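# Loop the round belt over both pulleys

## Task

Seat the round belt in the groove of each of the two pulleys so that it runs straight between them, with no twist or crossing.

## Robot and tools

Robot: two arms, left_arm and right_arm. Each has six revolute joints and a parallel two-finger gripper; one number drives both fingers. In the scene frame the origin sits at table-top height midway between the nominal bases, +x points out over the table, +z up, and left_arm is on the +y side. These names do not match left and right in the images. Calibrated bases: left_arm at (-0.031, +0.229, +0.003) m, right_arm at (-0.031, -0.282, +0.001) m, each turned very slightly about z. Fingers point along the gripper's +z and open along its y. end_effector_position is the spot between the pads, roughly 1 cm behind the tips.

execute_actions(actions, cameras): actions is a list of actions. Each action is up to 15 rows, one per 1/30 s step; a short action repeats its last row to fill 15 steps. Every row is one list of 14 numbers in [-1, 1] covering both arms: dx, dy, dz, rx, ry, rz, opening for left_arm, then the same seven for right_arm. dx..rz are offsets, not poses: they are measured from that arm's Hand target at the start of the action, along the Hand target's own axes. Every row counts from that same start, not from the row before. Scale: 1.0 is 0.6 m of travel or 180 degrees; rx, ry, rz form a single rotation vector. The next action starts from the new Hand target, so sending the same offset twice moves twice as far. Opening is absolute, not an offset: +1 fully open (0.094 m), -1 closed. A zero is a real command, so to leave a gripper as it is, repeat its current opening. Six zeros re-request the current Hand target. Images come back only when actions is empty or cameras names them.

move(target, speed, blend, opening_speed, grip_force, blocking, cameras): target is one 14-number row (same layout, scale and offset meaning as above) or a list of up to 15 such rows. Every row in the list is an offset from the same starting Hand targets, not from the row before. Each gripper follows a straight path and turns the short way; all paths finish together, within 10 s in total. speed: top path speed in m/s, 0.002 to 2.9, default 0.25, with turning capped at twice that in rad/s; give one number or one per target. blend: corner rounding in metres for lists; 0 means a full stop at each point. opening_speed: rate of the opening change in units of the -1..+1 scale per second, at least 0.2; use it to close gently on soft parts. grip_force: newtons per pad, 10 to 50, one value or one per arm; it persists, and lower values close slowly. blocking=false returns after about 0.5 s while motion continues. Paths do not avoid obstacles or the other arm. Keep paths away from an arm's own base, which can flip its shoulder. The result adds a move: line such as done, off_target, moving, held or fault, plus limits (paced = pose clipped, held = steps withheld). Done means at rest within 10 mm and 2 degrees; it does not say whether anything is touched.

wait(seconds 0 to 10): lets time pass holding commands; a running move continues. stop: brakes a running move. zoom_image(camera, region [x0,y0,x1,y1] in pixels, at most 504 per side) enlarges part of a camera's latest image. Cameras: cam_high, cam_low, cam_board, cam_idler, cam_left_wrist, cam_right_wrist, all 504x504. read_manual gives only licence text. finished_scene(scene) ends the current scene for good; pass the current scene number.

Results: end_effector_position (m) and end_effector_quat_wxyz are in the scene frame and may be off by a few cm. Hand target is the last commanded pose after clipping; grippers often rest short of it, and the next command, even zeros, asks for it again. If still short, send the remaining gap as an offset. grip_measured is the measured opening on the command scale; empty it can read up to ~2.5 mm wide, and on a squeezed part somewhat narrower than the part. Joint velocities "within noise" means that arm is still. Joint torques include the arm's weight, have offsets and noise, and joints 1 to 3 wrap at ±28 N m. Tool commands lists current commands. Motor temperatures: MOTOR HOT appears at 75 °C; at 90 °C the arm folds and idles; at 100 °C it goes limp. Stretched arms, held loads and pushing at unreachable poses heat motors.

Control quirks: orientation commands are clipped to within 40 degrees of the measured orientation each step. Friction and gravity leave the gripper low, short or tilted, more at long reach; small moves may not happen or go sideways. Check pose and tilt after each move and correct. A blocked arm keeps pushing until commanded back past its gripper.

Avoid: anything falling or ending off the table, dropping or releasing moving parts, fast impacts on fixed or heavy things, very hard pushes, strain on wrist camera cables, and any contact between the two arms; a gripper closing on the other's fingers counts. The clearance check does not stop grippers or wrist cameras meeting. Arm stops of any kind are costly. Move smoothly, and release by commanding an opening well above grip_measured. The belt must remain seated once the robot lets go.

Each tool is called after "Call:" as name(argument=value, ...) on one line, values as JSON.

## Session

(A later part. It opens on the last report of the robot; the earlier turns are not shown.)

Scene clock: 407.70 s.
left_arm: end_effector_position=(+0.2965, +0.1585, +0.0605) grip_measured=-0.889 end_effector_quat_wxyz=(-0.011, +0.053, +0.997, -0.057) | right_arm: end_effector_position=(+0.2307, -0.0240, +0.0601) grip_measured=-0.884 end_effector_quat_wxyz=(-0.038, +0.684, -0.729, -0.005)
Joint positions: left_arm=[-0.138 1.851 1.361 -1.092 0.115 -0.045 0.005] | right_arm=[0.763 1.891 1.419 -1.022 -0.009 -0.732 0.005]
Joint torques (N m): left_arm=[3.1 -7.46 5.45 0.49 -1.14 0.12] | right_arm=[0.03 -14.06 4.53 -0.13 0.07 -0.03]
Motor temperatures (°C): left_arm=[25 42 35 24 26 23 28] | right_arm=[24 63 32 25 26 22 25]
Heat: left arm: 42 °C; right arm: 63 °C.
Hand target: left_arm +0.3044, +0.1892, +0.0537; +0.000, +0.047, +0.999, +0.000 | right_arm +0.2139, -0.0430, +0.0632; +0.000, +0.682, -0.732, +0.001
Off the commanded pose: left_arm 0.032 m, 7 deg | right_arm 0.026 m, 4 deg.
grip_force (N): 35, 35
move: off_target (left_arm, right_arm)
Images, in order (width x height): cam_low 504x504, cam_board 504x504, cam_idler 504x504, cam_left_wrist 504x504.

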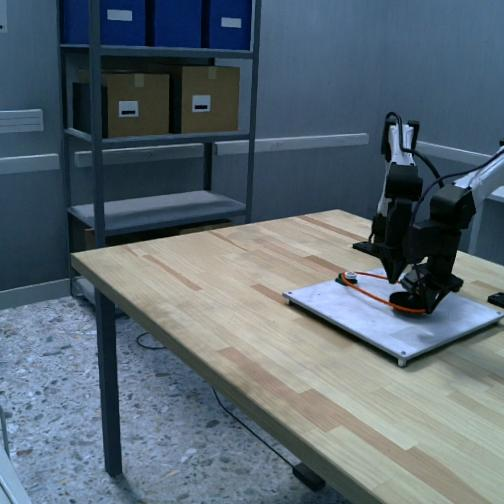

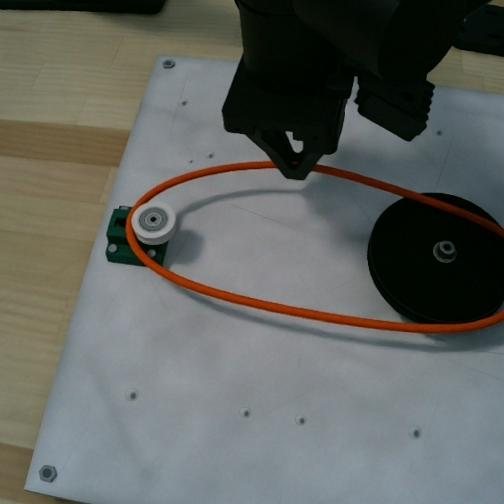

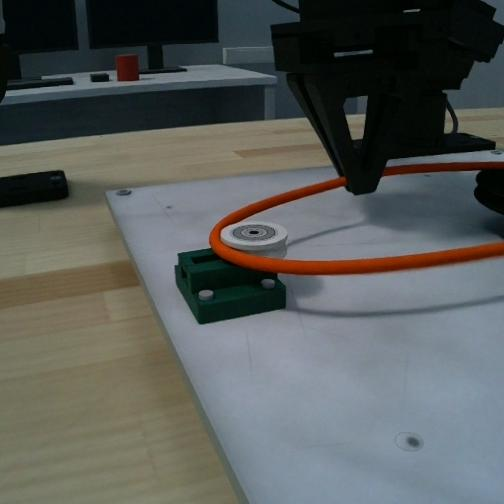

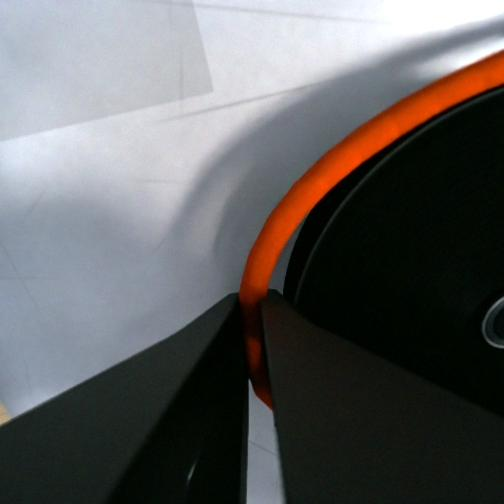

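Call:
move(target=[0.025,0.0,0,0,0,0,-1,0.0,0.05,0,0,0,0,-1], speed=0.1, cameras=["cam_board","cam_low","cam_left_wrist","cam_idler"])

Call:
zoom_image(camera="cam_low", region=[320, 235, 460, 335])

Scene clock: 417.70 s.
left_arm: end_effector_position=(+0.2917, +0.1592, +0.0551) grip_measured=-0.889 end_effector_quat_wxyz=(-0.003, +0.054, +0.997, -0.058) | right_arm: end_effector_position=(+0.2150, -0.0197, +0.0621) grip_measured=-0.884 end_effector_quat_wxyz=(-0.057, +0.680, -0.731, +0.007)
Joint positions: left_arm=[-0.138 1.823 1.303 -1.045 0.115 -0.045 0.005] | right_arm=[0.818 1.829 1.342 -0.972 0.024 -0.669 0.005]
Joint torques (N m): left_arm=[2.95 -9.1 4.46 0.28 -1.13 0.1] | right_arm=[1.09 -13.98 3.7 -0.42 -0.29 0.05]
Motor temperatures (°C): left_arm=[25 42 35 24 26 23 28] | right_arm=[24 63 32 25 26 22 25]
Heat: left arm: 42 °C; right arm: 63 °C.
Hand target: left_arm +0.2896, +0.1906, +0.0537; +0.000, +0.047, +0.999, +0.000 | right_arm +0.1840, -0.0408, +0.0632; +0.000, +0.682, -0.732, +0.001
Off the commanded pose: left_arm 0.032 m, 7 deg | right_arm 0.038 m, 7 deg.
grip_force (N): 35, 35
move: off_target (left_arm, right_arm)
Images, in order (width x height): cam_low 504x504, cam_board 504x504, cam_idler 504x504, cam_left_wrist 504x504.

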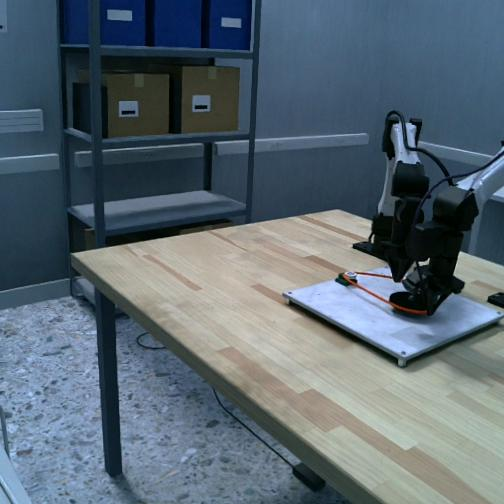

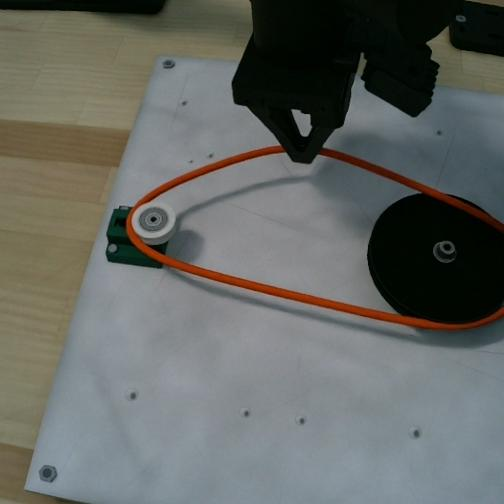

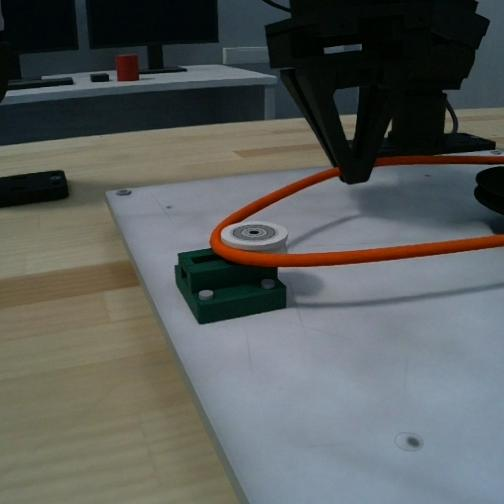

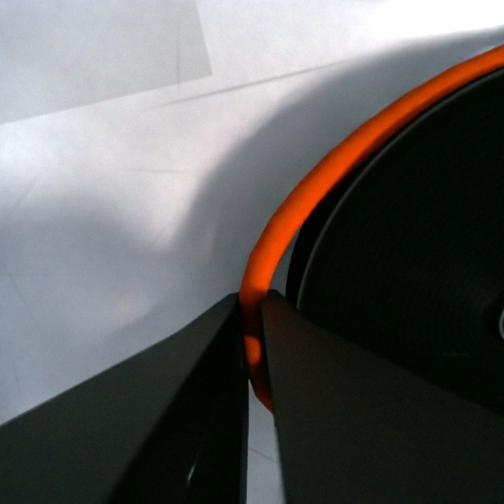

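Scaled by 3.600 from the camera's 504x504 image, which has a finer 720x720 frame.

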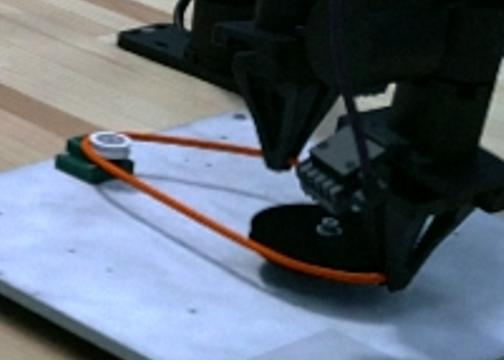

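Call:
move(target=[0.06,0.0,-0.01,0,0,0,-1,0.0,0.02,0,0,0,0,-1], speed=0.1, cameras=["cam_board","cam_low","cam_left_wrist"])

Call:
zoom_image(camera="cam_board", region=[344, 160, 504, 340])

Call:
zoom_image(camera="cam_low", region=[320, 235, 460, 335])

Scene clock: 427.13 s.
left_arm: end_effector_position=(+0.2799, +0.1601, +0.0584) grip_measured=-0.889 end_effector_quat_wxyz=(+0.038, +0.056, +0.996, -0.064) | right_arm: end_effector_position=(+0.2134, -0.0236, +0.0622) grip_measured=-0.884 end_effector_quat_wxyz=(+0.064, -0.675, +0.734, -0.027)
Joint positions: left_arm=[-0.138 1.703 1.167 -0.945 0.12 -0.045 0.005] | right_arm=[0.835 1.806 1.312 -0.955 0.066 -0.645 0.005]
Joint torques (N m): left_arm=[2.3 -9.39 4.46 -0.42 -1.14 0.09] | right_arm=[2.3 -13.7 3.74 -0.52 -0.7 0.1]
Motor temperatures (°C): left_arm=[25 43 34 24 27 23 28] | right_arm=[24 64 31 25 26 22 25]
Heat: left arm: 43 °C; right arm: 64 °C.
Hand target: left_arm +0.2537, +0.1940, +0.0598; +0.000, +0.047, +0.999, +0.000 | right_arm +0.1720, -0.0400, +0.0631; +0.000, +0.682, -0.732, +0.001
Off the commanded pose: left_arm 0.043 m, 9 deg | right_arm 0.044 m, 8 deg.
grip_force (N): 35, 35
move: off_target (left_arm, right_arm)
Images, in order (width x height): cam_low 504x504, cam_board 504x504, cam_left_wrist 504x504.

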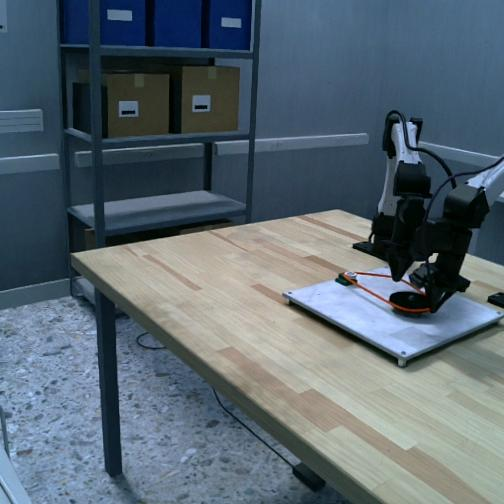

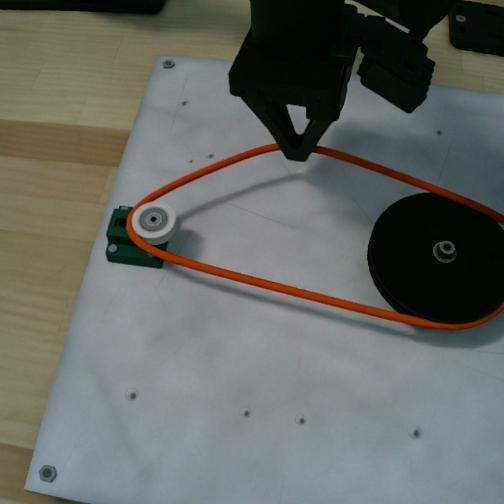

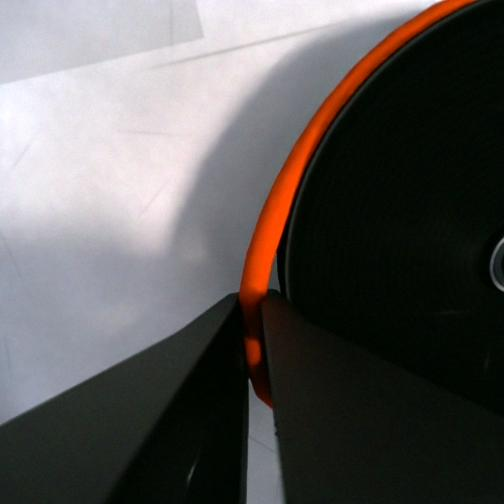

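Scaled by 2.800 from the camera's 504x504 image, which has a finer 720x720 frame.

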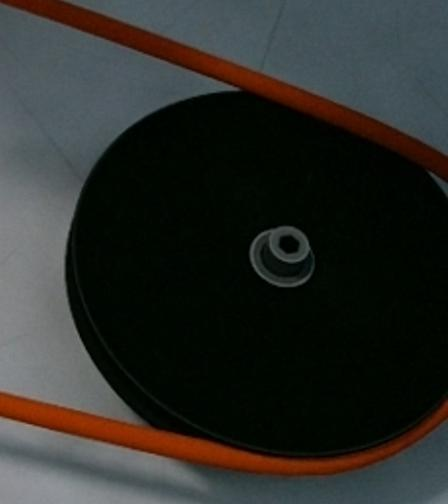

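Scaled by 3.600 from the camera's 504x504 image, which has a finer 720x720 frame.

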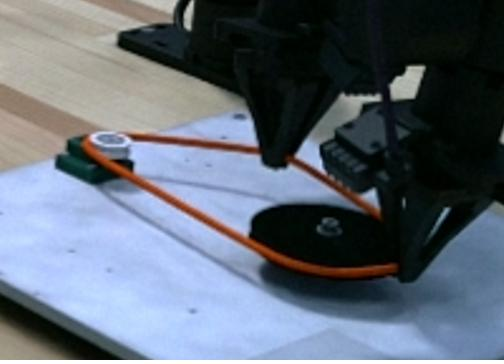

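Call:
move(target=[0.06,-0.01,0.006,0,0,0,-1,0.0,0.03,0.012,0,0,0,-1], speed=0.1, cameras=["cam_board","cam_left_wrist","cam_low"])

Call:
zoom_image(camera="cam_board", region=[344, 160, 504, 340])

Call:
zoom_image(camera="cam_low", region=[320, 235, 460, 335])

Scene clock: 436.73 s.
left_arm: end_effector_position=(+0.2709, +0.1594, +0.0584) grip_measured=-0.889 end_effector_quat_wxyz=(+0.085, +0.053, +0.993, -0.064) | right_arm: end_effector_position=(+0.2124, -0.0274, +0.0594) grip_measured=-0.884 end_effector_quat_wxyz=(+0.082, -0.667, +0.739, -0.055)
Joint positions: left_arm=[-0.152 1.588 1.03 -0.828 0.108 -0.071 0.005] | right_arm=[0.862 1.773 1.252 -0.901 0.132 -0.605 0.005]
Joint torques (N m): left_arm=[0.8 -8.96 4.11 -1.04 -1.02 0.07] | right_arm=[3.34 -13.2 3.23 -0.63 -1.25 0.2]
Motor temperatures (°C): left_arm=[25 46 34 24 27 23 28] | right_arm=[24 65 31 25 26 22 25]
Heat: left arm: 46 °C; right arm: 65 °C.
Hand target: left_arm +0.2173, +0.1915, +0.0561; +0.000, +0.047, +0.999, +0.000 | right_arm +0.1542, -0.0387, +0.0560; +0.000, -0.682, +0.731, -0.001
Off the commanded pose: left_arm 0.063 m, 12 deg | right_arm 0.060 m, 11 deg.
grip_force (N): 35, 35
move: off_target (left_arm, right_arm)
Images, in order (width x height): cam_low 504x504, cam_board 504x504, cam_left_wrist 504x504.

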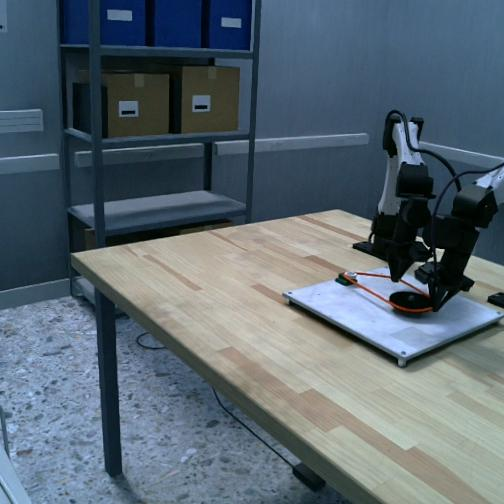

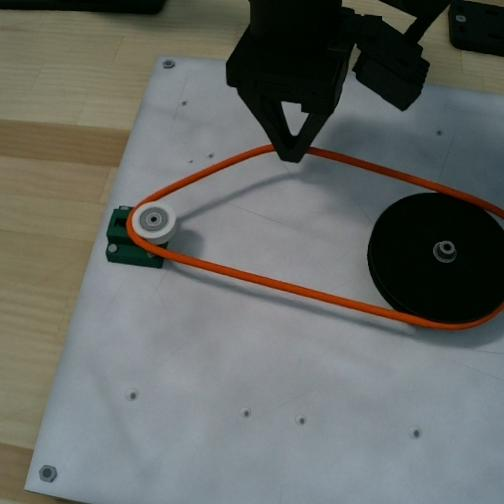

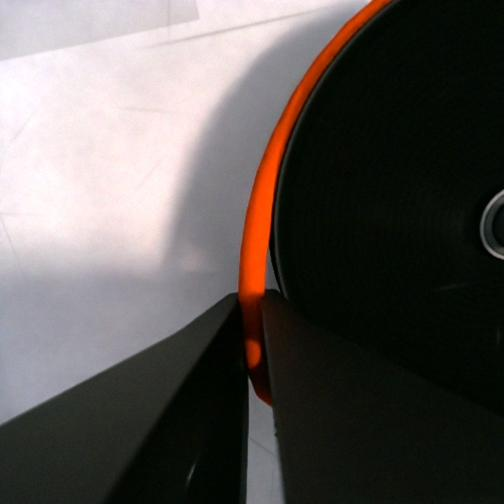

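Scaled by 2.800 from the camera's 504x504 image, which has a finer 720x720 frame.

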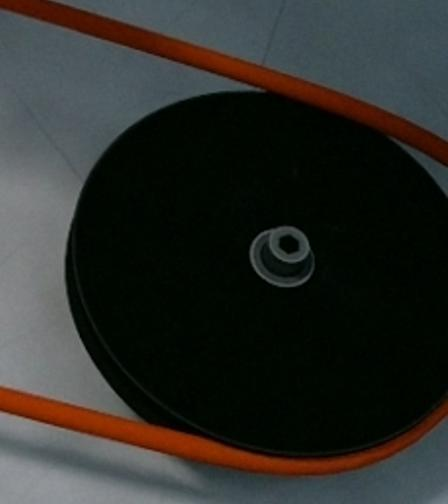

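Scaled by 3.600 from the camera's 504x504 image, which has a finer 720x720 frame.

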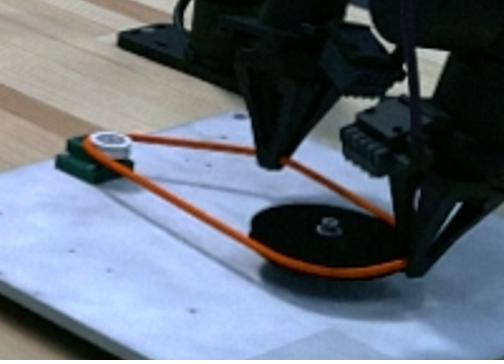

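Call:
move(target=[0.05,-0.01,0.01,0,0,0,-1,0.0,0.0,0.0,0,0,0,-1], speed=0.1, cameras=["cam_board","cam_left_wrist"])

Call:
zoom_image(camera="cam_board", region=[344, 160, 504, 340])

Scene clock: 445.73 s.
left_arm: end_effector_position=(+0.2623, +0.1575, +0.0575) grip_measured=-0.889 end_effector_quat_wxyz=(+0.122, +0.047, +0.990, -0.058) | right_arm: end_effector_position=(+0.2148, -0.0318, +0.0589) grip_measured=-0.884 end_effector_quat_wxyz=(+0.080, -0.665, +0.739, -0.069)
Joint positions: left_arm=[-0.18 1.495 0.922 -0.738 0.078 -0.11 0.005] | right_arm=[0.862 1.773 1.247 -0.903 0.159 -0.604 0.005]
Joint torques (N m): left_arm=[0.1 -8.35 3.67 -1.46 -0.74 0.14] | right_arm=[3.28 -13.45 3.73 -0.57 -1.53 0.16]
Motor temperatures (°C): left_arm=[25 46 34 24 27 23 28] | right_arm=[24 65 31 26 27 22 25]
Heat: left arm: 46 °C; right arm: 65 °C.
Hand target: left_arm +0.1869, +0.1883, +0.0502; +0.000, +0.047, +0.999, +0.000 | right_arm +0.1541, -0.0387, +0.0560; +0.000, -0.682, +0.731, -0.001
Off the commanded pose: left_arm 0.082 m, 16 deg | right_arm 0.061 m, 12 deg.
grip_force (N): 35, 35
move: off_target (left_arm, right_arm)
Images, in order (width x height): cam_board 504x504, cam_left_wrist 504x504.

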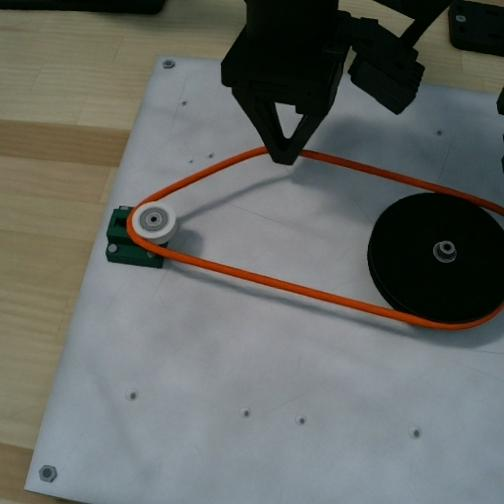

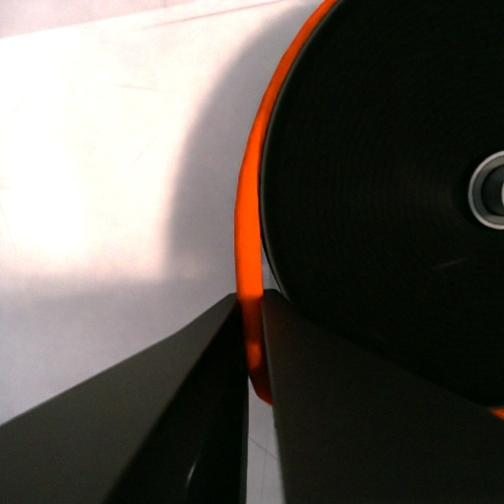

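Scaled by 2.800 from the camera's 504x504 image, which has a finer 720x720 frame.

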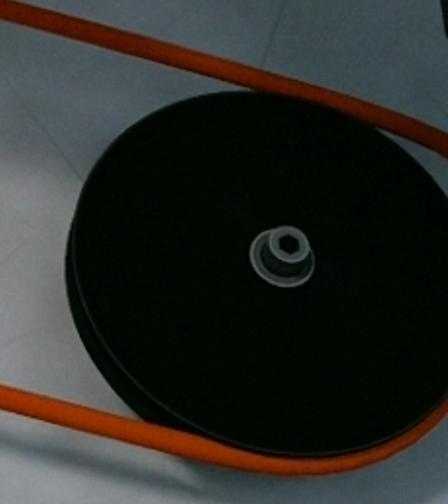

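Call:
move(target=[0.05,-0.02,0.01,0,0,-0.06,-1,0.0,0.0,0.0,0,0,0,-1], speed=0.1, cameras=["cam_board","cam_left_wrist"])

Call:
zoom_image(camera="cam_board", region=[344, 160, 504, 340])

Scene clock: 453.20 s.
left_arm: end_effector_position=(+0.2503, +0.1501, +0.0564) grip_measured=-0.889 end_effector_quat_wxyz=(+0.148, -0.051, +0.986, -0.062) | right_arm: end_effector_position=(+0.2163, -0.0416, +0.0583) grip_measured=-0.884 end_effector_quat_wxyz=(+0.071, -0.664, +0.738, -0.092)
Joint positions: left_arm=[-0.242 1.406 0.823 -0.667 0.029 -0.365 0.005] | right_arm=[0.862 1.773 1.242 -0.923 0.202 -0.604 0.005]
Joint torques (N m): left_arm=[-0.64 -7.58 3.34 -1.78 -0.36 0.07] | right_arm=[3.59 -13.93 4.01 -0.5 -1.85 0.23]
Motor temperatures (°C): left_arm=[25 47 34 25 26 23 28] | right_arm=[24 65 31 26 28 22 25]
Heat: left arm: 47 °C; right arm: 65 °C.
Hand target: left_arm +0.1559, +0.1792, +0.0442; +0.000, -0.047, +0.999, +0.000 | right_arm +0.1541, -0.0387, +0.0559; +0.000, -0.682, +0.731, -0.001
Off the commanded pose: left_arm 0.100 m, 18 deg | right_arm 0.062 m, 13 deg.
grip_force (N): 35, 35
move: off_target (left_arm, right_arm)
Images, in order (width x height): cam_board 504x504, cam_left_wrist 504x504.

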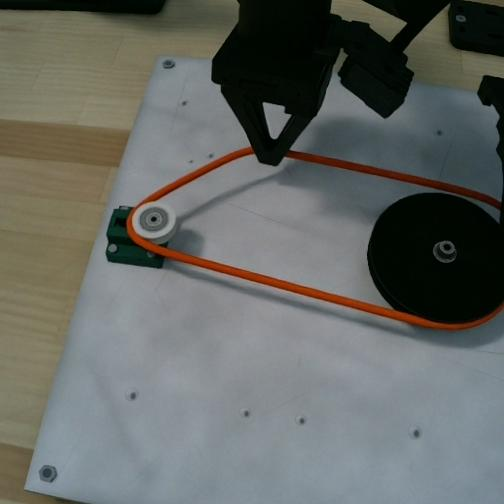

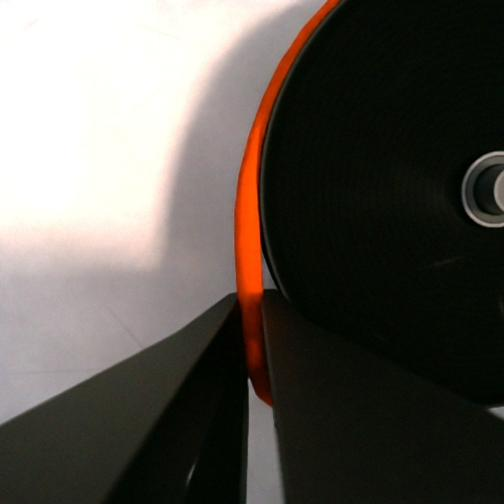

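Scaled by 2.800 from the camera's 504x504 image, which has a finer 720x720 frame.

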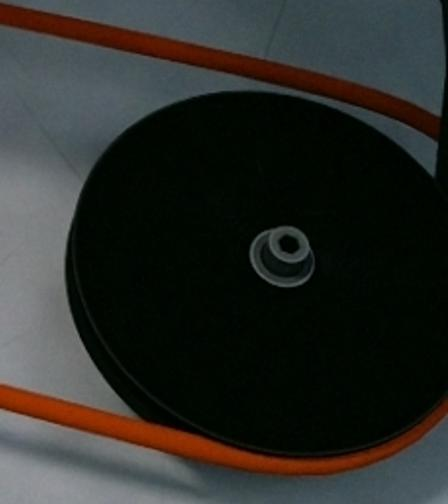

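Call:
move(target=[-0.08,-0.02,-0.005,0,0,0,-1,0.0,0.0,0.0,0,0,0,-1], speed=0.1, cameras=["cam_board","cam_left_wrist"])

Call:
zoom_image(camera="cam_board", region=[344, 160, 504, 340])

Scene clock: 466.00 s.
left_arm: end_effector_position=(+0.2602, +0.1526, +0.0590) grip_measured=-0.889 end_effector_quat_wxyz=(+0.108, -0.057, +0.991, -0.046) | right_arm: end_effector_position=(+0.2132, -0.0371, +0.0574) grip_measured=-0.884 end_effector_quat_wxyz=(+0.072, -0.666, +0.739, -0.077)
Joint positions: left_arm=[-0.228 1.511 0.951 -0.776 0.024 -0.36 0.005] | right_arm=[0.862 1.773 1.242 -0.917 0.172 -0.604 0.005]
Joint torques (N m): left_arm=[0.23 -4.85 6.28 -1.13 -0.28 0.23] | right_arm=[3.52 -13.56 4 -0.51 -1.61 0.14]
Motor temperatures (°C): left_arm=[25 47 34 27 26 23 28] | right_arm=[25 65 30 25 30 22 25]
Heat: left arm: 47 °C; right arm: 65 °C.
Hand target: left_arm +0.2048, +0.1718, +0.0473; +0.000, -0.047, +0.999, +0.000 | right_arm +0.1541, -0.0388, +0.0559; +0.000, -0.682, +0.731, -0.001
Off the commanded pose: left_arm 0.060 m, 14 deg | right_arm 0.059 m, 12 deg.
grip_force (N): 35, 35
move: off_target (left_arm, right_arm)
Images, in order (width x height): cam_board 504x504, cam_left_wrist 504x504.

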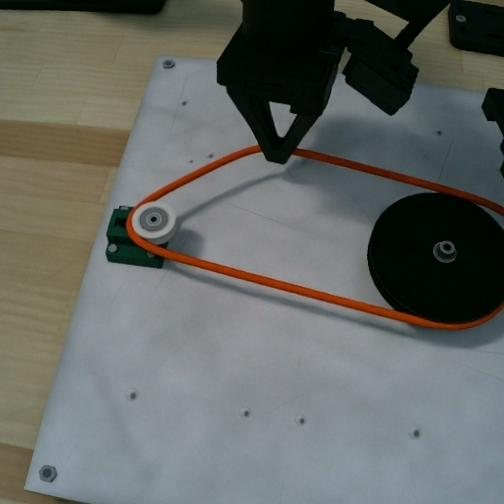

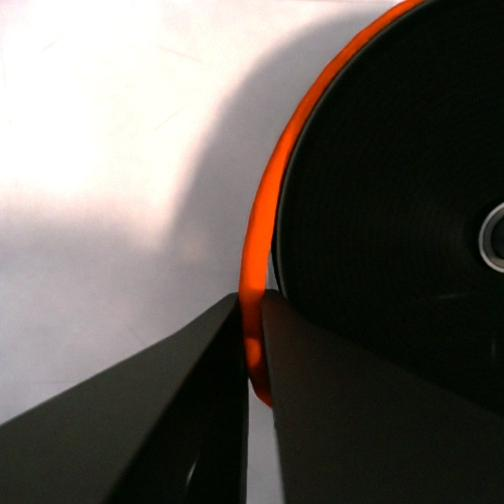

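Scaled by 2.800 from the camera's 504x504 image, which has a finer 720x720 frame.

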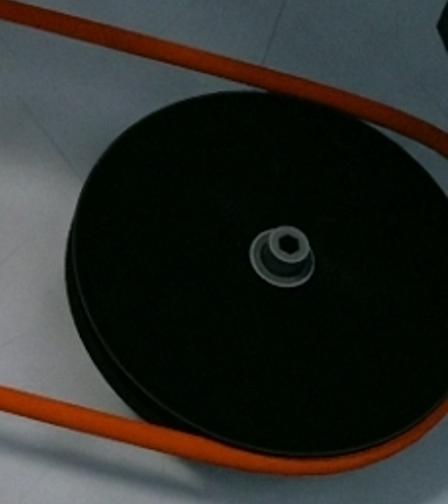

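Call:
move(target=[0.035,-0.015,0,0,0,0,-1,0.0,-0.04,0.0,0,0,0,-1], speed=0.1, cameras=["cam_board","cam_left_wrist"])

Call:
zoom_image(camera="cam_board", region=[344, 160, 504, 340])

Scene clock: 475.00 s.
left_arm: end_effector_position=(+0.2514, +0.1493, +0.0571) grip_measured=-0.889 end_effector_quat_wxyz=(+0.107, -0.063, +0.992, -0.031) | right_arm: end_effector_position=(+0.2199, -0.0419, +0.0612) grip_measured=-0.884 end_effector_quat_wxyz=(+0.068, -0.670, +0.736, -0.067)
Joint positions: left_arm=[-0.269 1.494 0.93 -0.784 -0.014 -0.408 0.005] | right_arm=[0.826 1.773 1.261 -0.934 0.147 -0.648 0.005]
Joint torques (N m): left_arm=[-1.73 -6.99 3.38 -1.11 0 0.06] | right_arm=[1.72 -9.5 7.39 -0.45 -1.37 0.07]
Motor temperatures (°C): left_arm=[25 45 34 26 26 23 28] | right_arm=[25 65 30 26 30 22 25]
Heat: left arm: 45 °C; right arm: 65 °C.
Hand target: left_arm +0.1847, +0.1608, +0.0472; +0.000, -0.047, +0.999, +0.000 | right_arm +0.1781, -0.0404, +0.0560; +0.000, -0.682, +0.731, -0.001
Off the commanded pose: left_arm 0.068 m, 13 deg | right_arm 0.042 m, 11 deg.
grip_force (N): 35, 35
move: off_target (left_arm, right_arm)
Images, in order (width x height): cam_board 504x504, cam_left_wrist 504x504.

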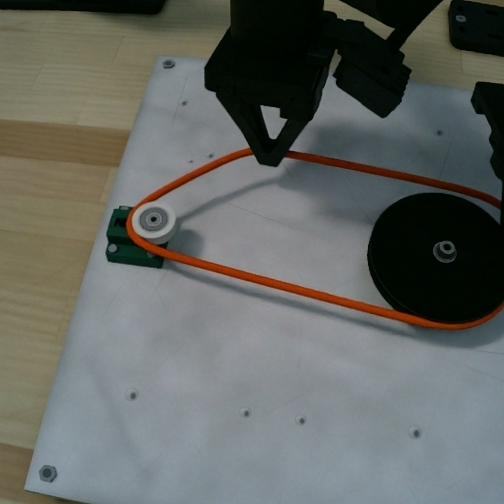

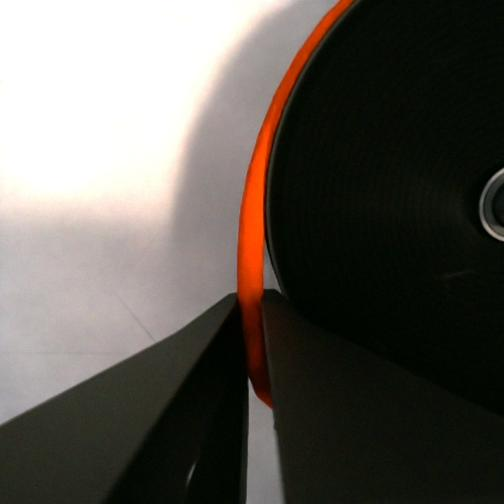

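Scaled by 2.800 from the camera's 504x504 image, which has a finer 720x720 frame.

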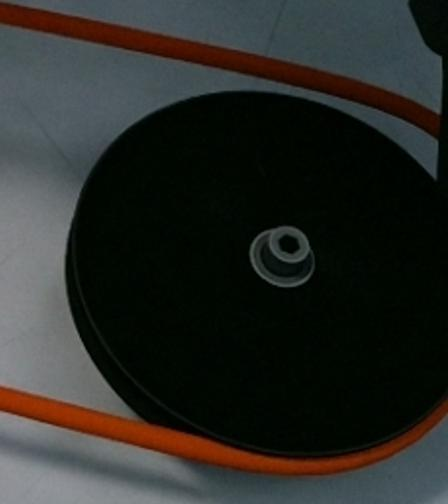

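Call:
move(target=[[-0.1,-0.024,-0.015,0,0,0,-0.72,0.0,0,0.0,0,0,0,-1],[-0.1,-0.024,-0.15,0,0,0,-0.72,0.0,0,0.0,0,0,0,-1]], speed=[0.3,0.15], cameras=["cam_board","cam_left_wrist"])

Call:
zoom_image(camera="cam_board", region=[344, 160, 504, 340])

Scene clock: 497.30 s.
left_arm: end_effector_position=(+0.2456, +0.1551, +0.1263) grip_measured=-0.721 end_effector_quat_wxyz=(-0.011, -0.054, +0.998, +0.009) | right_arm: end_effector_position=(+0.1816, -0.0424, +0.0569) grip_measured=-0.884 end_effector_quat_wxyz=(-0.005, +0.682, -0.732, +0.007)
Joint positions: left_arm=[-0.252 1.651 1.391 -1.338 -0.009 -0.374 0.013] | right_arm=[0.842 1.782 1.269 -1.049 0.015 -0.646 0.005]
Joint torques (N m): left_arm=[-0.65 -8.23 8.17 0.14 -0.01 0] | right_arm=[0.57 -9.58 6.27 0.33 -0.2 0]
Motor temperatures (°C): left_arm=[25 45 34 26 25 23 28] | right_arm=[25 59 32 26 29 22 25]
Heat: left arm: 45 °C; right arm: 59 °C.
Hand target: left_arm +0.2459, +0.1520, +0.1372; +0.000, -0.047, +0.999, +0.000 | right_arm +0.1780, -0.0404, +0.0559; +0.000, +0.682, -0.731, +0.001
Off the commanded pose: left_arm 0.011 m, 2 deg | right_arm 0.004 m, 1 deg.
grip_force (N): 35, 35
move: off_target (left_arm)
Images, in order (width x height): cam_board 504x504, cam_left_wrist 504x504.

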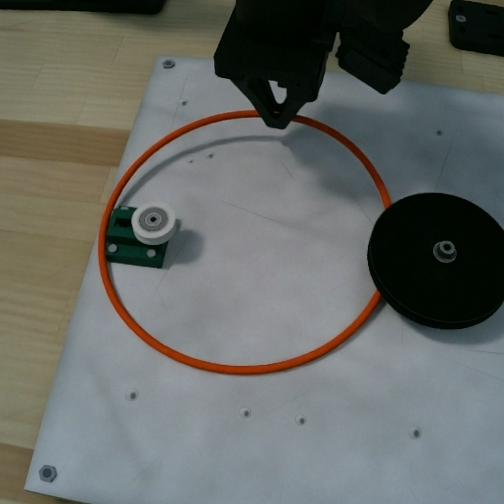

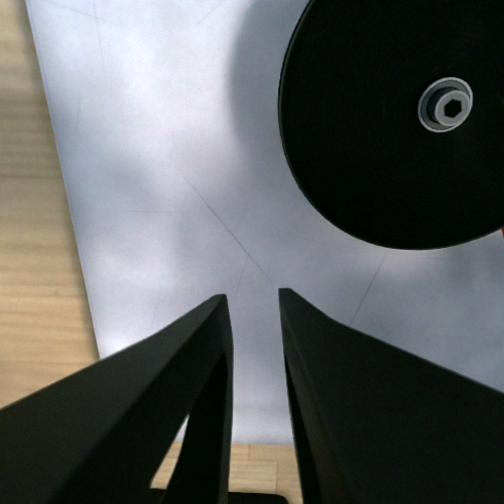

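Scaled by 2.800 from the camera's 504x504 image, which has a finer 720x720 frame.

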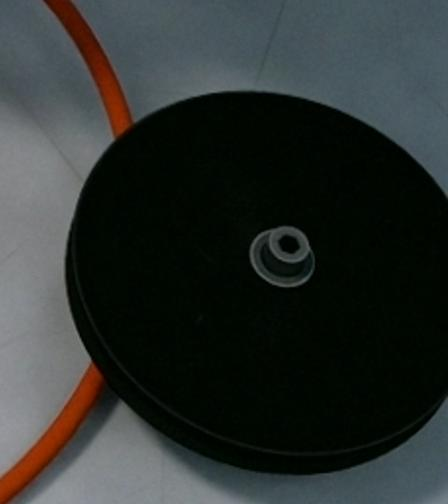

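Call:
move(target=[-0.1,0.104,-0.04,0,0,0.4,-0.5,-0.031,-0.0763,-0.012,0,0,0,-1], speed=0.15, cameras=["cam_board","cam_low","cam_idler"])

Call:
zoom_image(camera="cam_idler", region=[130, 150, 380, 350])

Scene clock: 513.73 s.
left_arm: end_effector_position=(+0.2980, +0.2199, +0.1598) grip_measured=-0.502 end_effector_quat_wxyz=(+0.000, +0.546, +0.838, +0.005) | right_arm: end_effector_position=(+0.2198, -0.0305, +0.0583) grip_measured=-0.884 end_effector_quat_wxyz=(+0.009, +0.681, -0.733, +0.008)
Joint positions: left_arm=[-0.018 1.793 1.689 -1.461 -0.009 1.122 0.023] | right_arm=[0.783 1.934 1.473 -1.128 0.014 -0.703 0.005]
Joint torques (N m): left_arm=[0.25 -6.39 8.36 0.15 0.05 0.04] | right_arm=[-0.46 -11.52 8.62 0.33 -0.16 -0.12]
Motor temperatures (°C): left_arm=[25 46 35 25 25 23 28] | right_arm=[24 56 32 25 28 22 25]
Heat: left arm: 46 °C; right arm: 56 °C.
Hand target: left_arm +0.2998, +0.2199, +0.1612; +0.000, +0.549, +0.836, +0.000 | right_arm +0.2251, -0.0250, +0.0632; +0.000, +0.682, -0.731, +0.001
Off the commanded pose: left_arm 0.002 m, 1 deg | right_arm 0.009 m, 1 deg.
grip_force (N): 35, 35
move: done
Images, in order (width x height): cam_low 504x504, cam_board 504x504, cam_idler 504x504.

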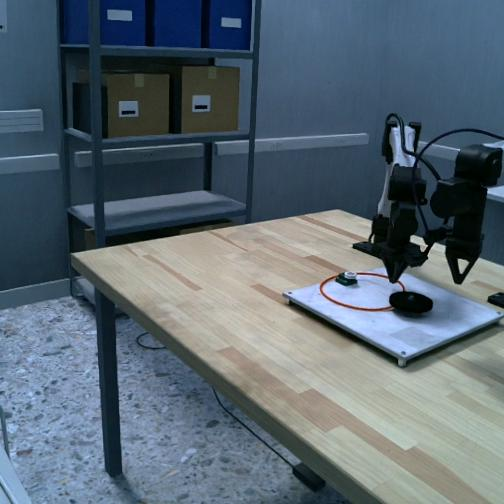

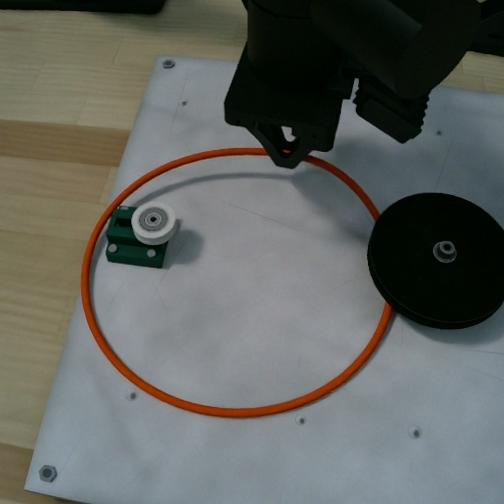

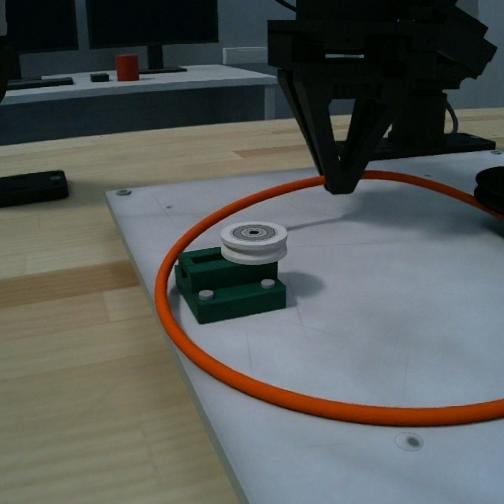

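Scaled by 2.016 from the camera's 504x504 image, which has a finer 720x720 frame.

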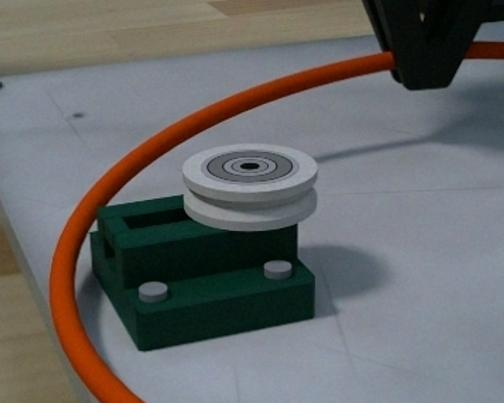

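Call:
move(target=[-0.298,-0.0253,0.09,0,0,-0.2,-0.5,0,0,0,0,0,0,-1], speed=0.2, cameras=["cam_board","cam_left_wrist"])

Scene clock: 531.20 s.
left_arm: end_effector_position=(+0.3332, +0.1043, +0.1221) grip_measured=-0.502 end_effector_quat_wxyz=(-0.010, +0.376, +0.927, +0.003) | right_arm: end_effector_position=(+0.2195, -0.0307, +0.0583) grip_measured=-0.884 end_effector_quat_wxyz=(+0.010, +0.681, -0.732, +0.008)
Joint positions: left_arm=[-0.318 2.036 1.867 -1.421 -0.006 0.438 0.023] | right_arm=[0.783 1.934 1.473 -1.13 0.014 -0.704 0.005]
Joint torques (N m): left_arm=[0.03 -9.69 6.09 0.24 -0.08 -0.04] | right_arm=[-0.38 -11.14 8.81 0.39 -0.19 -0.11]
Motor temperatures (°C): left_arm=[25 46 37 25 25 23 27] | right_arm=[24 55 33 25 27 22 25]
Heat: left arm: 46 °C; right arm: 55 °C.
Hand target: left_arm +0.3323, +0.1058, +0.1228; -0.011, +0.376, +0.926, +0.003 (not the last commanded pose) | right_arm +0.2251, -0.0250, +0.0632; +0.000, +0.682, -0.731, +0.001
Off the commanded pose: left_arm 0.061 m, 14 deg | right_arm 0.009 m, 1 deg.
grip_force (N): 35, 35
move: held (left_arm; a check stopped the path); limits=held
pose unreachable (left arm): on one or more control steps of this call, first in action 0 (counted from 0), this arm could not follow its commanded pose, so it was not sent that pose on those steps. It may still have moved: this result reports where it is.
cause: moving toward the commanded pose would bring a part of the arm too close to another arm (this arm's gripper housing and the right arm's wrist (the part past joint 4), at the place that arm is still heading or pushing toward).
Images, in order (width x height): cam_board 504x504, cam_left_wrist 504x504.

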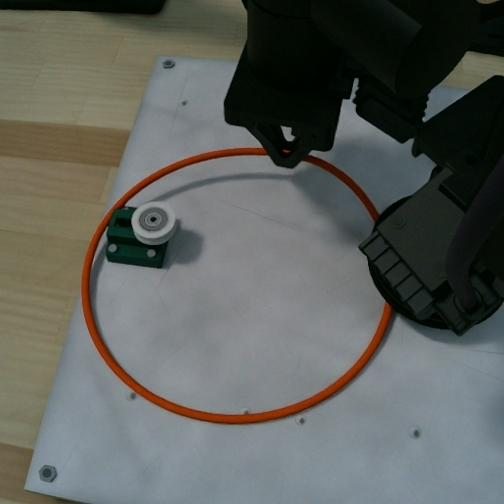

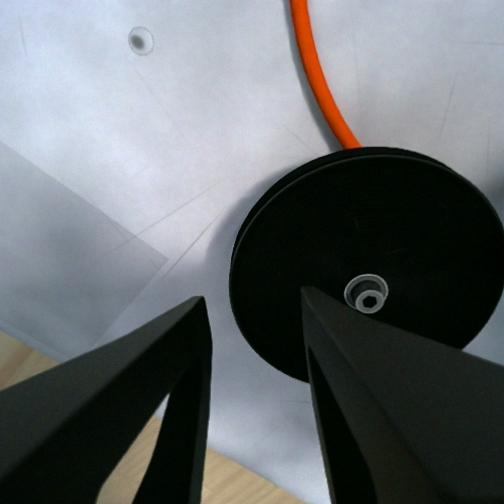

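Call:
move(target=[[0,0,0,0,0,0,-0.5,0,0,0,0,0,0,-0.75],[0,0,0,0,0,0,-0.5,0,0,-0.1,0,0,0,-0.75],[0,0,0,0,0,0,-0.5,0.12,0.05,-0.15,0,0,0,-0.75]], speed=0.2)

Call:
move(target=[-0.08,-0.08,0.02,0.02,0,-0.08,-0.5,0,0,0,0,0,0,-0.75], speed=0.2, cameras=["cam_board","cam_left_wrist","cam_low","cam_idler"])

Scene clock: 545.63 s.
left_arm: end_effector_position=(+0.3332, +0.1043, +0.1221) grip_measured=-0.502 end_effector_quat_wxyz=(-0.010, +0.376, +0.927, +0.003) | right_arm: end_effector_position=(+0.1939, -0.0924, +0.1530) grip_measured=-0.752 end_effector_quat_wxyz=(-0.004, +0.680, -0.733, +0.007)
Joint positions: left_arm=[-0.318 2.036 1.867 -1.421 -0.006 0.438 0.023] | right_arm=[0.698 1.65 1.502 -1.413 0.014 -0.787 0.012]
Joint torques (N m): left_arm=[0.03 -9.7 6.15 0.24 -0.09 -0.06] | right_arm=[-0.27 -9.8 5.11 0.32 -0.22 -0.1]
Motor temperatures (°C): left_arm=[25 46 37 25 25 23 27] | right_arm=[24 56 33 25 27 22 25]
Heat: left arm: 46 °C; right arm: 56 °C.
Hand target: left_arm +0.3323, +0.1058, +0.1228; -0.011, +0.376, +0.926, +0.003 | right_arm +0.1899, -0.0947, +0.1533; +0.000, +0.682, -0.731, +0.001
Off the commanded pose: left_arm 0.002 m, 0 deg | right_arm 0.004 m, 1 deg.
grip_force (N): 35, 35
move: done

Scene clock: 547.07 s.
left_arm: end_effector_position=(+0.3326, +0.0405, +0.1106) grip_measured=-0.502 end_effector_quat_wxyz=(-0.016, +0.261, +0.965, -0.021) | right_arm: end_effector_position=(+0.1939, -0.0924, +0.1530) grip_measured=-0.752 end_effector_quat_wxyz=(-0.004, +0.681, -0.733, +0.007)
Joint positions: left_arm=[-0.443 2.15 1.995 -1.44 0.047 0.071 0.023] | right_arm=[0.698 1.65 1.502 -1.413 0.014 -0.788 0.012]
Joint torques (N m): left_arm=[-0.24 -8.85 8.42 0.14 0.05 -0.2] | right_arm=[-0.16 -9.48 5.35 0.35 -0.16 -0.11]
Motor temperatures (°C): left_arm=[25 46 37 25 25 23 27] | right_arm=[24 56 33 25 27 22 25]
Heat: left arm: 46 °C; right arm: 56 °C.
Hand target: left_arm +0.3330, +0.0380, +0.1099; -0.022, +0.257, +0.966, -0.025 | right_arm +0.1899, -0.0947, +0.1533; +0.000, +0.682, -0.731, +0.001
Off the commanded pose: left_arm 0.003 m, 1 deg | right_arm 0.005 m, 1 deg.
grip_force (N): 35, 35
move: done
Images, in order (width x height): cam_low 504x504, cam_board 504x504, cam_idler 504x504, cam_left_wrist 504x504.

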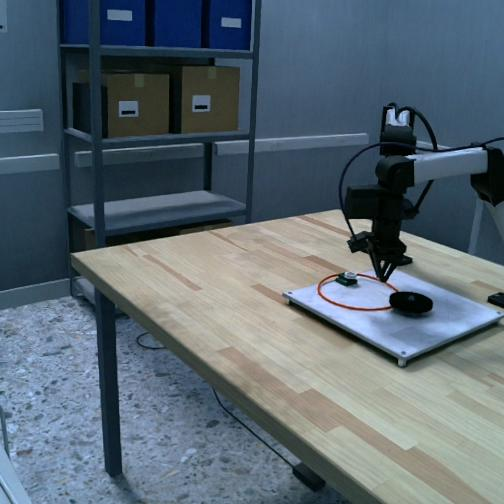

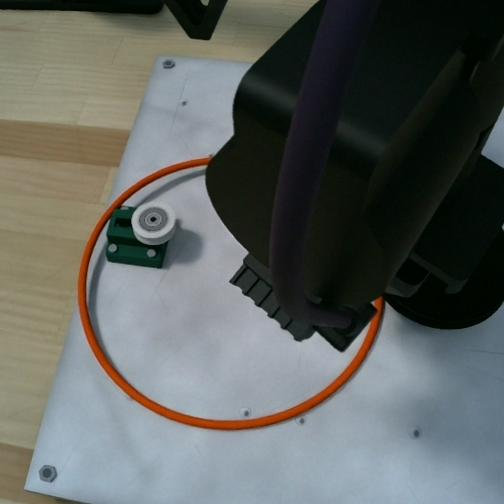

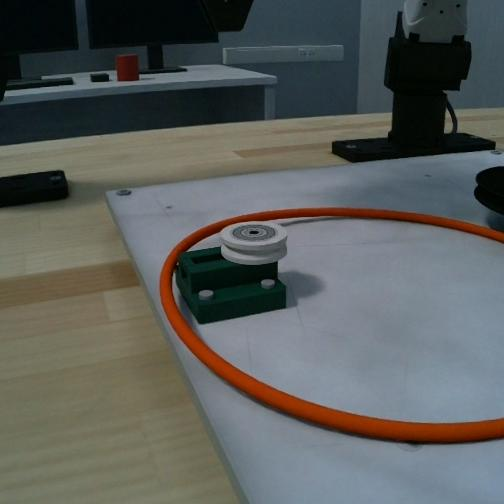

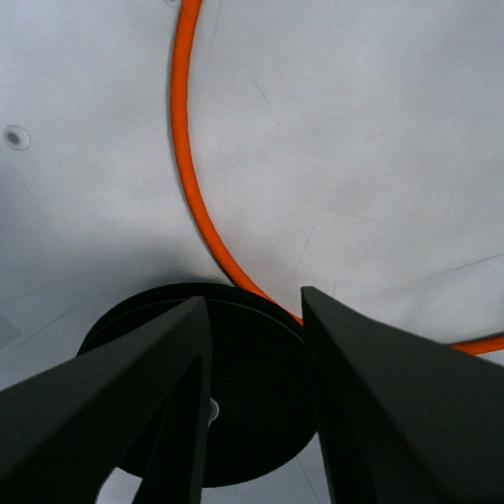

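Call:
move(target=[-0.024,0.04,0.055,0,0,0,-0.3,0,0,0,0,0,0,-0.75], speed=0.2, cameras=["cam_left_wrist"])

Scene clock: 559.97 s.
left_arm: end_effector_position=(+0.3536, +0.0532, +0.0816) grip_measured=-0.302 end_effector_quat_wxyz=(-0.022, +0.251, +0.967, -0.021) | right_arm: end_effector_position=(+0.1939, -0.0924, +0.1530) grip_measured=-0.752 end_effector_quat_wxyz=(-0.004, +0.681, -0.733, +0.007)
Joint positions: left_arm=[-0.394 2.222 1.995 -1.38 0.048 0.1 0.033] | right_arm=[0.698 1.65 1.502 -1.413 0.014 -0.788 0.012]
Joint torques (N m): left_arm=[-0.31 -9.69 5.81 0.41 0.02 0.01] | right_arm=[-0.24 -9.76 5.12 0.35 -0.17 -0.12]
Motor temperatures (°C): left_arm=[25 49 39 24 25 23 27] | right_arm=[24 55 33 25 27 22 25]
Heat: left arm: 49 °C; right arm: 55 °C.
Hand target: left_arm +0.3556, +0.0505, +0.0752; -0.022, +0.257, +0.966, -0.025 | right_arm +0.1899, -0.0947, +0.1533; +0.000, +0.682, -0.731, +0.001
Off the commanded pose: left_arm 0.007 m, 1 deg | right_arm 0.005 m, 1 deg.
grip_force (N): 35, 35
move: done
Images, in order (width x height): cam_left_wrist 504x504.

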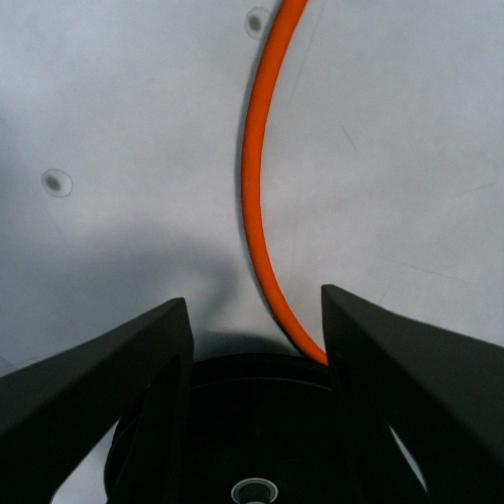

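Call:
move(target=[[0,0.0,0.058,0,0,0,-0.3,0,0,0,0,0,0,-0.75],[0,0,0.058,0,0,0,-1,0,0,0,0,0,0,-0.75]], speed=0.12, cameras=["cam_left_wrist"])

Scene clock: 571.53 s.
left_arm: end_effector_position=(+0.3530, +0.0535, +0.0476) grip_measured=-0.990 end_effector_quat_wxyz=(-0.021, +0.251, +0.967, -0.021) | right_arm: end_effector_position=(+0.1939, -0.0924, +0.1530) grip_measured=-0.752 end_effector_quat_wxyz=(-0.004, +0.681, -0.733, +0.007)
Joint positions: left_arm=[-0.394 2.226 1.866 -1.246 0.048 0.1 0] | right_arm=[0.698 1.65 1.502 -1.413 0.014 -0.788 0.012]
Joint torques (N m): left_arm=[-0.73 -9.48 5.79 0.41 0.02 -0.04] | right_arm=[-0.08 -9.81 5.12 0.37 -0.14 -0.14]
Motor temperatures (°C): left_arm=[25 50 38 25 25 23 27] | right_arm=[24 55 33 25 27 22 24]
Heat: left arm: 50 °C; right arm: 55 °C.
Hand target: left_arm +0.3535, +0.0493, +0.0403; -0.022, +0.257, +0.966, -0.025 | right_arm +0.1899, -0.0947, +0.1533; +0.000, +0.682, -0.731, +0.001
Off the commanded pose: left_arm 0.008 m, 1 deg | right_arm 0.005 m, 1 deg.
grip_force (N): 35, 35
move: done
Images, in order (width x height): cam_left_wrist 504x504.

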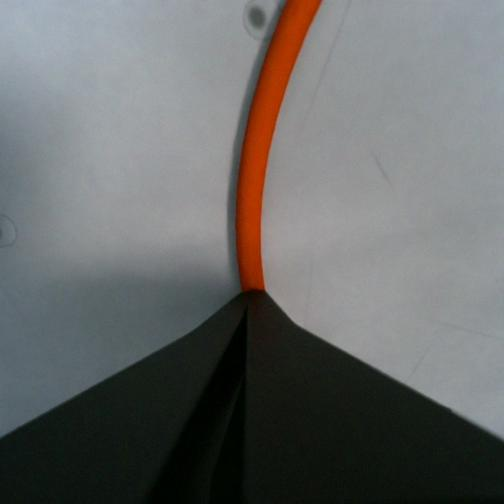

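Too high; reopen and lower 7 mm.

Call:
move(target=[[0,0.0,0.001,0,0,0,-0.5,0,0,0,0,0,0,-0.75],[0.0,0.004,0.012,0,0,0,-0.5,0,0,0,0,0,0,-0.75],[0.0,0.004,0.012,0,0,0,-1,0,0,0,0,0,0,-0.75]], speed=0.12, cameras=["cam_left_wrist","cam_board"])

Scene clock: 579.87 s.
left_arm: end_effector_position=(+0.3539, +0.0531, +0.0427) grip_measured=-0.894 end_effector_quat_wxyz=(-0.018, +0.252, +0.967, -0.022) | right_arm: end_effector_position=(+0.1939, -0.0924, +0.1530) grip_measured=-0.752 end_effector_quat_wxyz=(-0.004, +0.681, -0.733, +0.007)
Joint positions: left_arm=[-0.394 2.226 1.846 -1.22 0.048 0.101 0.005] | right_arm=[0.698 1.65 1.502 -1.413 0.014 -0.788 0.012]
Joint torques (N m): left_arm=[-0.29 -9.11 5.6 0.43 0.02 0.01] | right_arm=[-0.23 -9.73 5.23 0.31 -0.14 -0.1]
Motor temperatures (°C): left_arm=[25 51 38 25 25 23 27] | right_arm=[24 55 33 25 27 22 24]
Heat: left arm: 51 °C; right arm: 55 °C.
Hand target: left_arm +0.3544, +0.0511, +0.0330; -0.022, +0.257, +0.966, -0.025 | right_arm +0.1899, -0.0947, +0.1533; +0.000, +0.682, -0.731, +0.001
Off the commanded pose: left_arm 0.010 m, 1 deg | right_arm 0.005 m, 1 deg.
grip_force (N): 35, 35
move: done
Images, in order (width x height): cam_board 504x504, cam_left_wrist 504x504.

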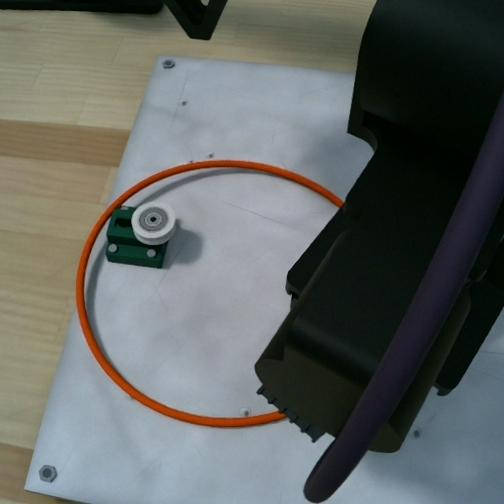

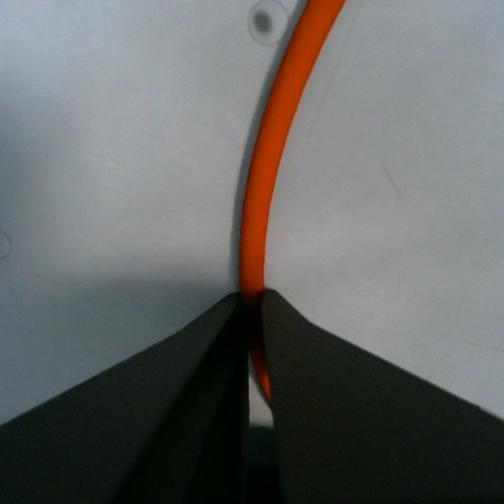

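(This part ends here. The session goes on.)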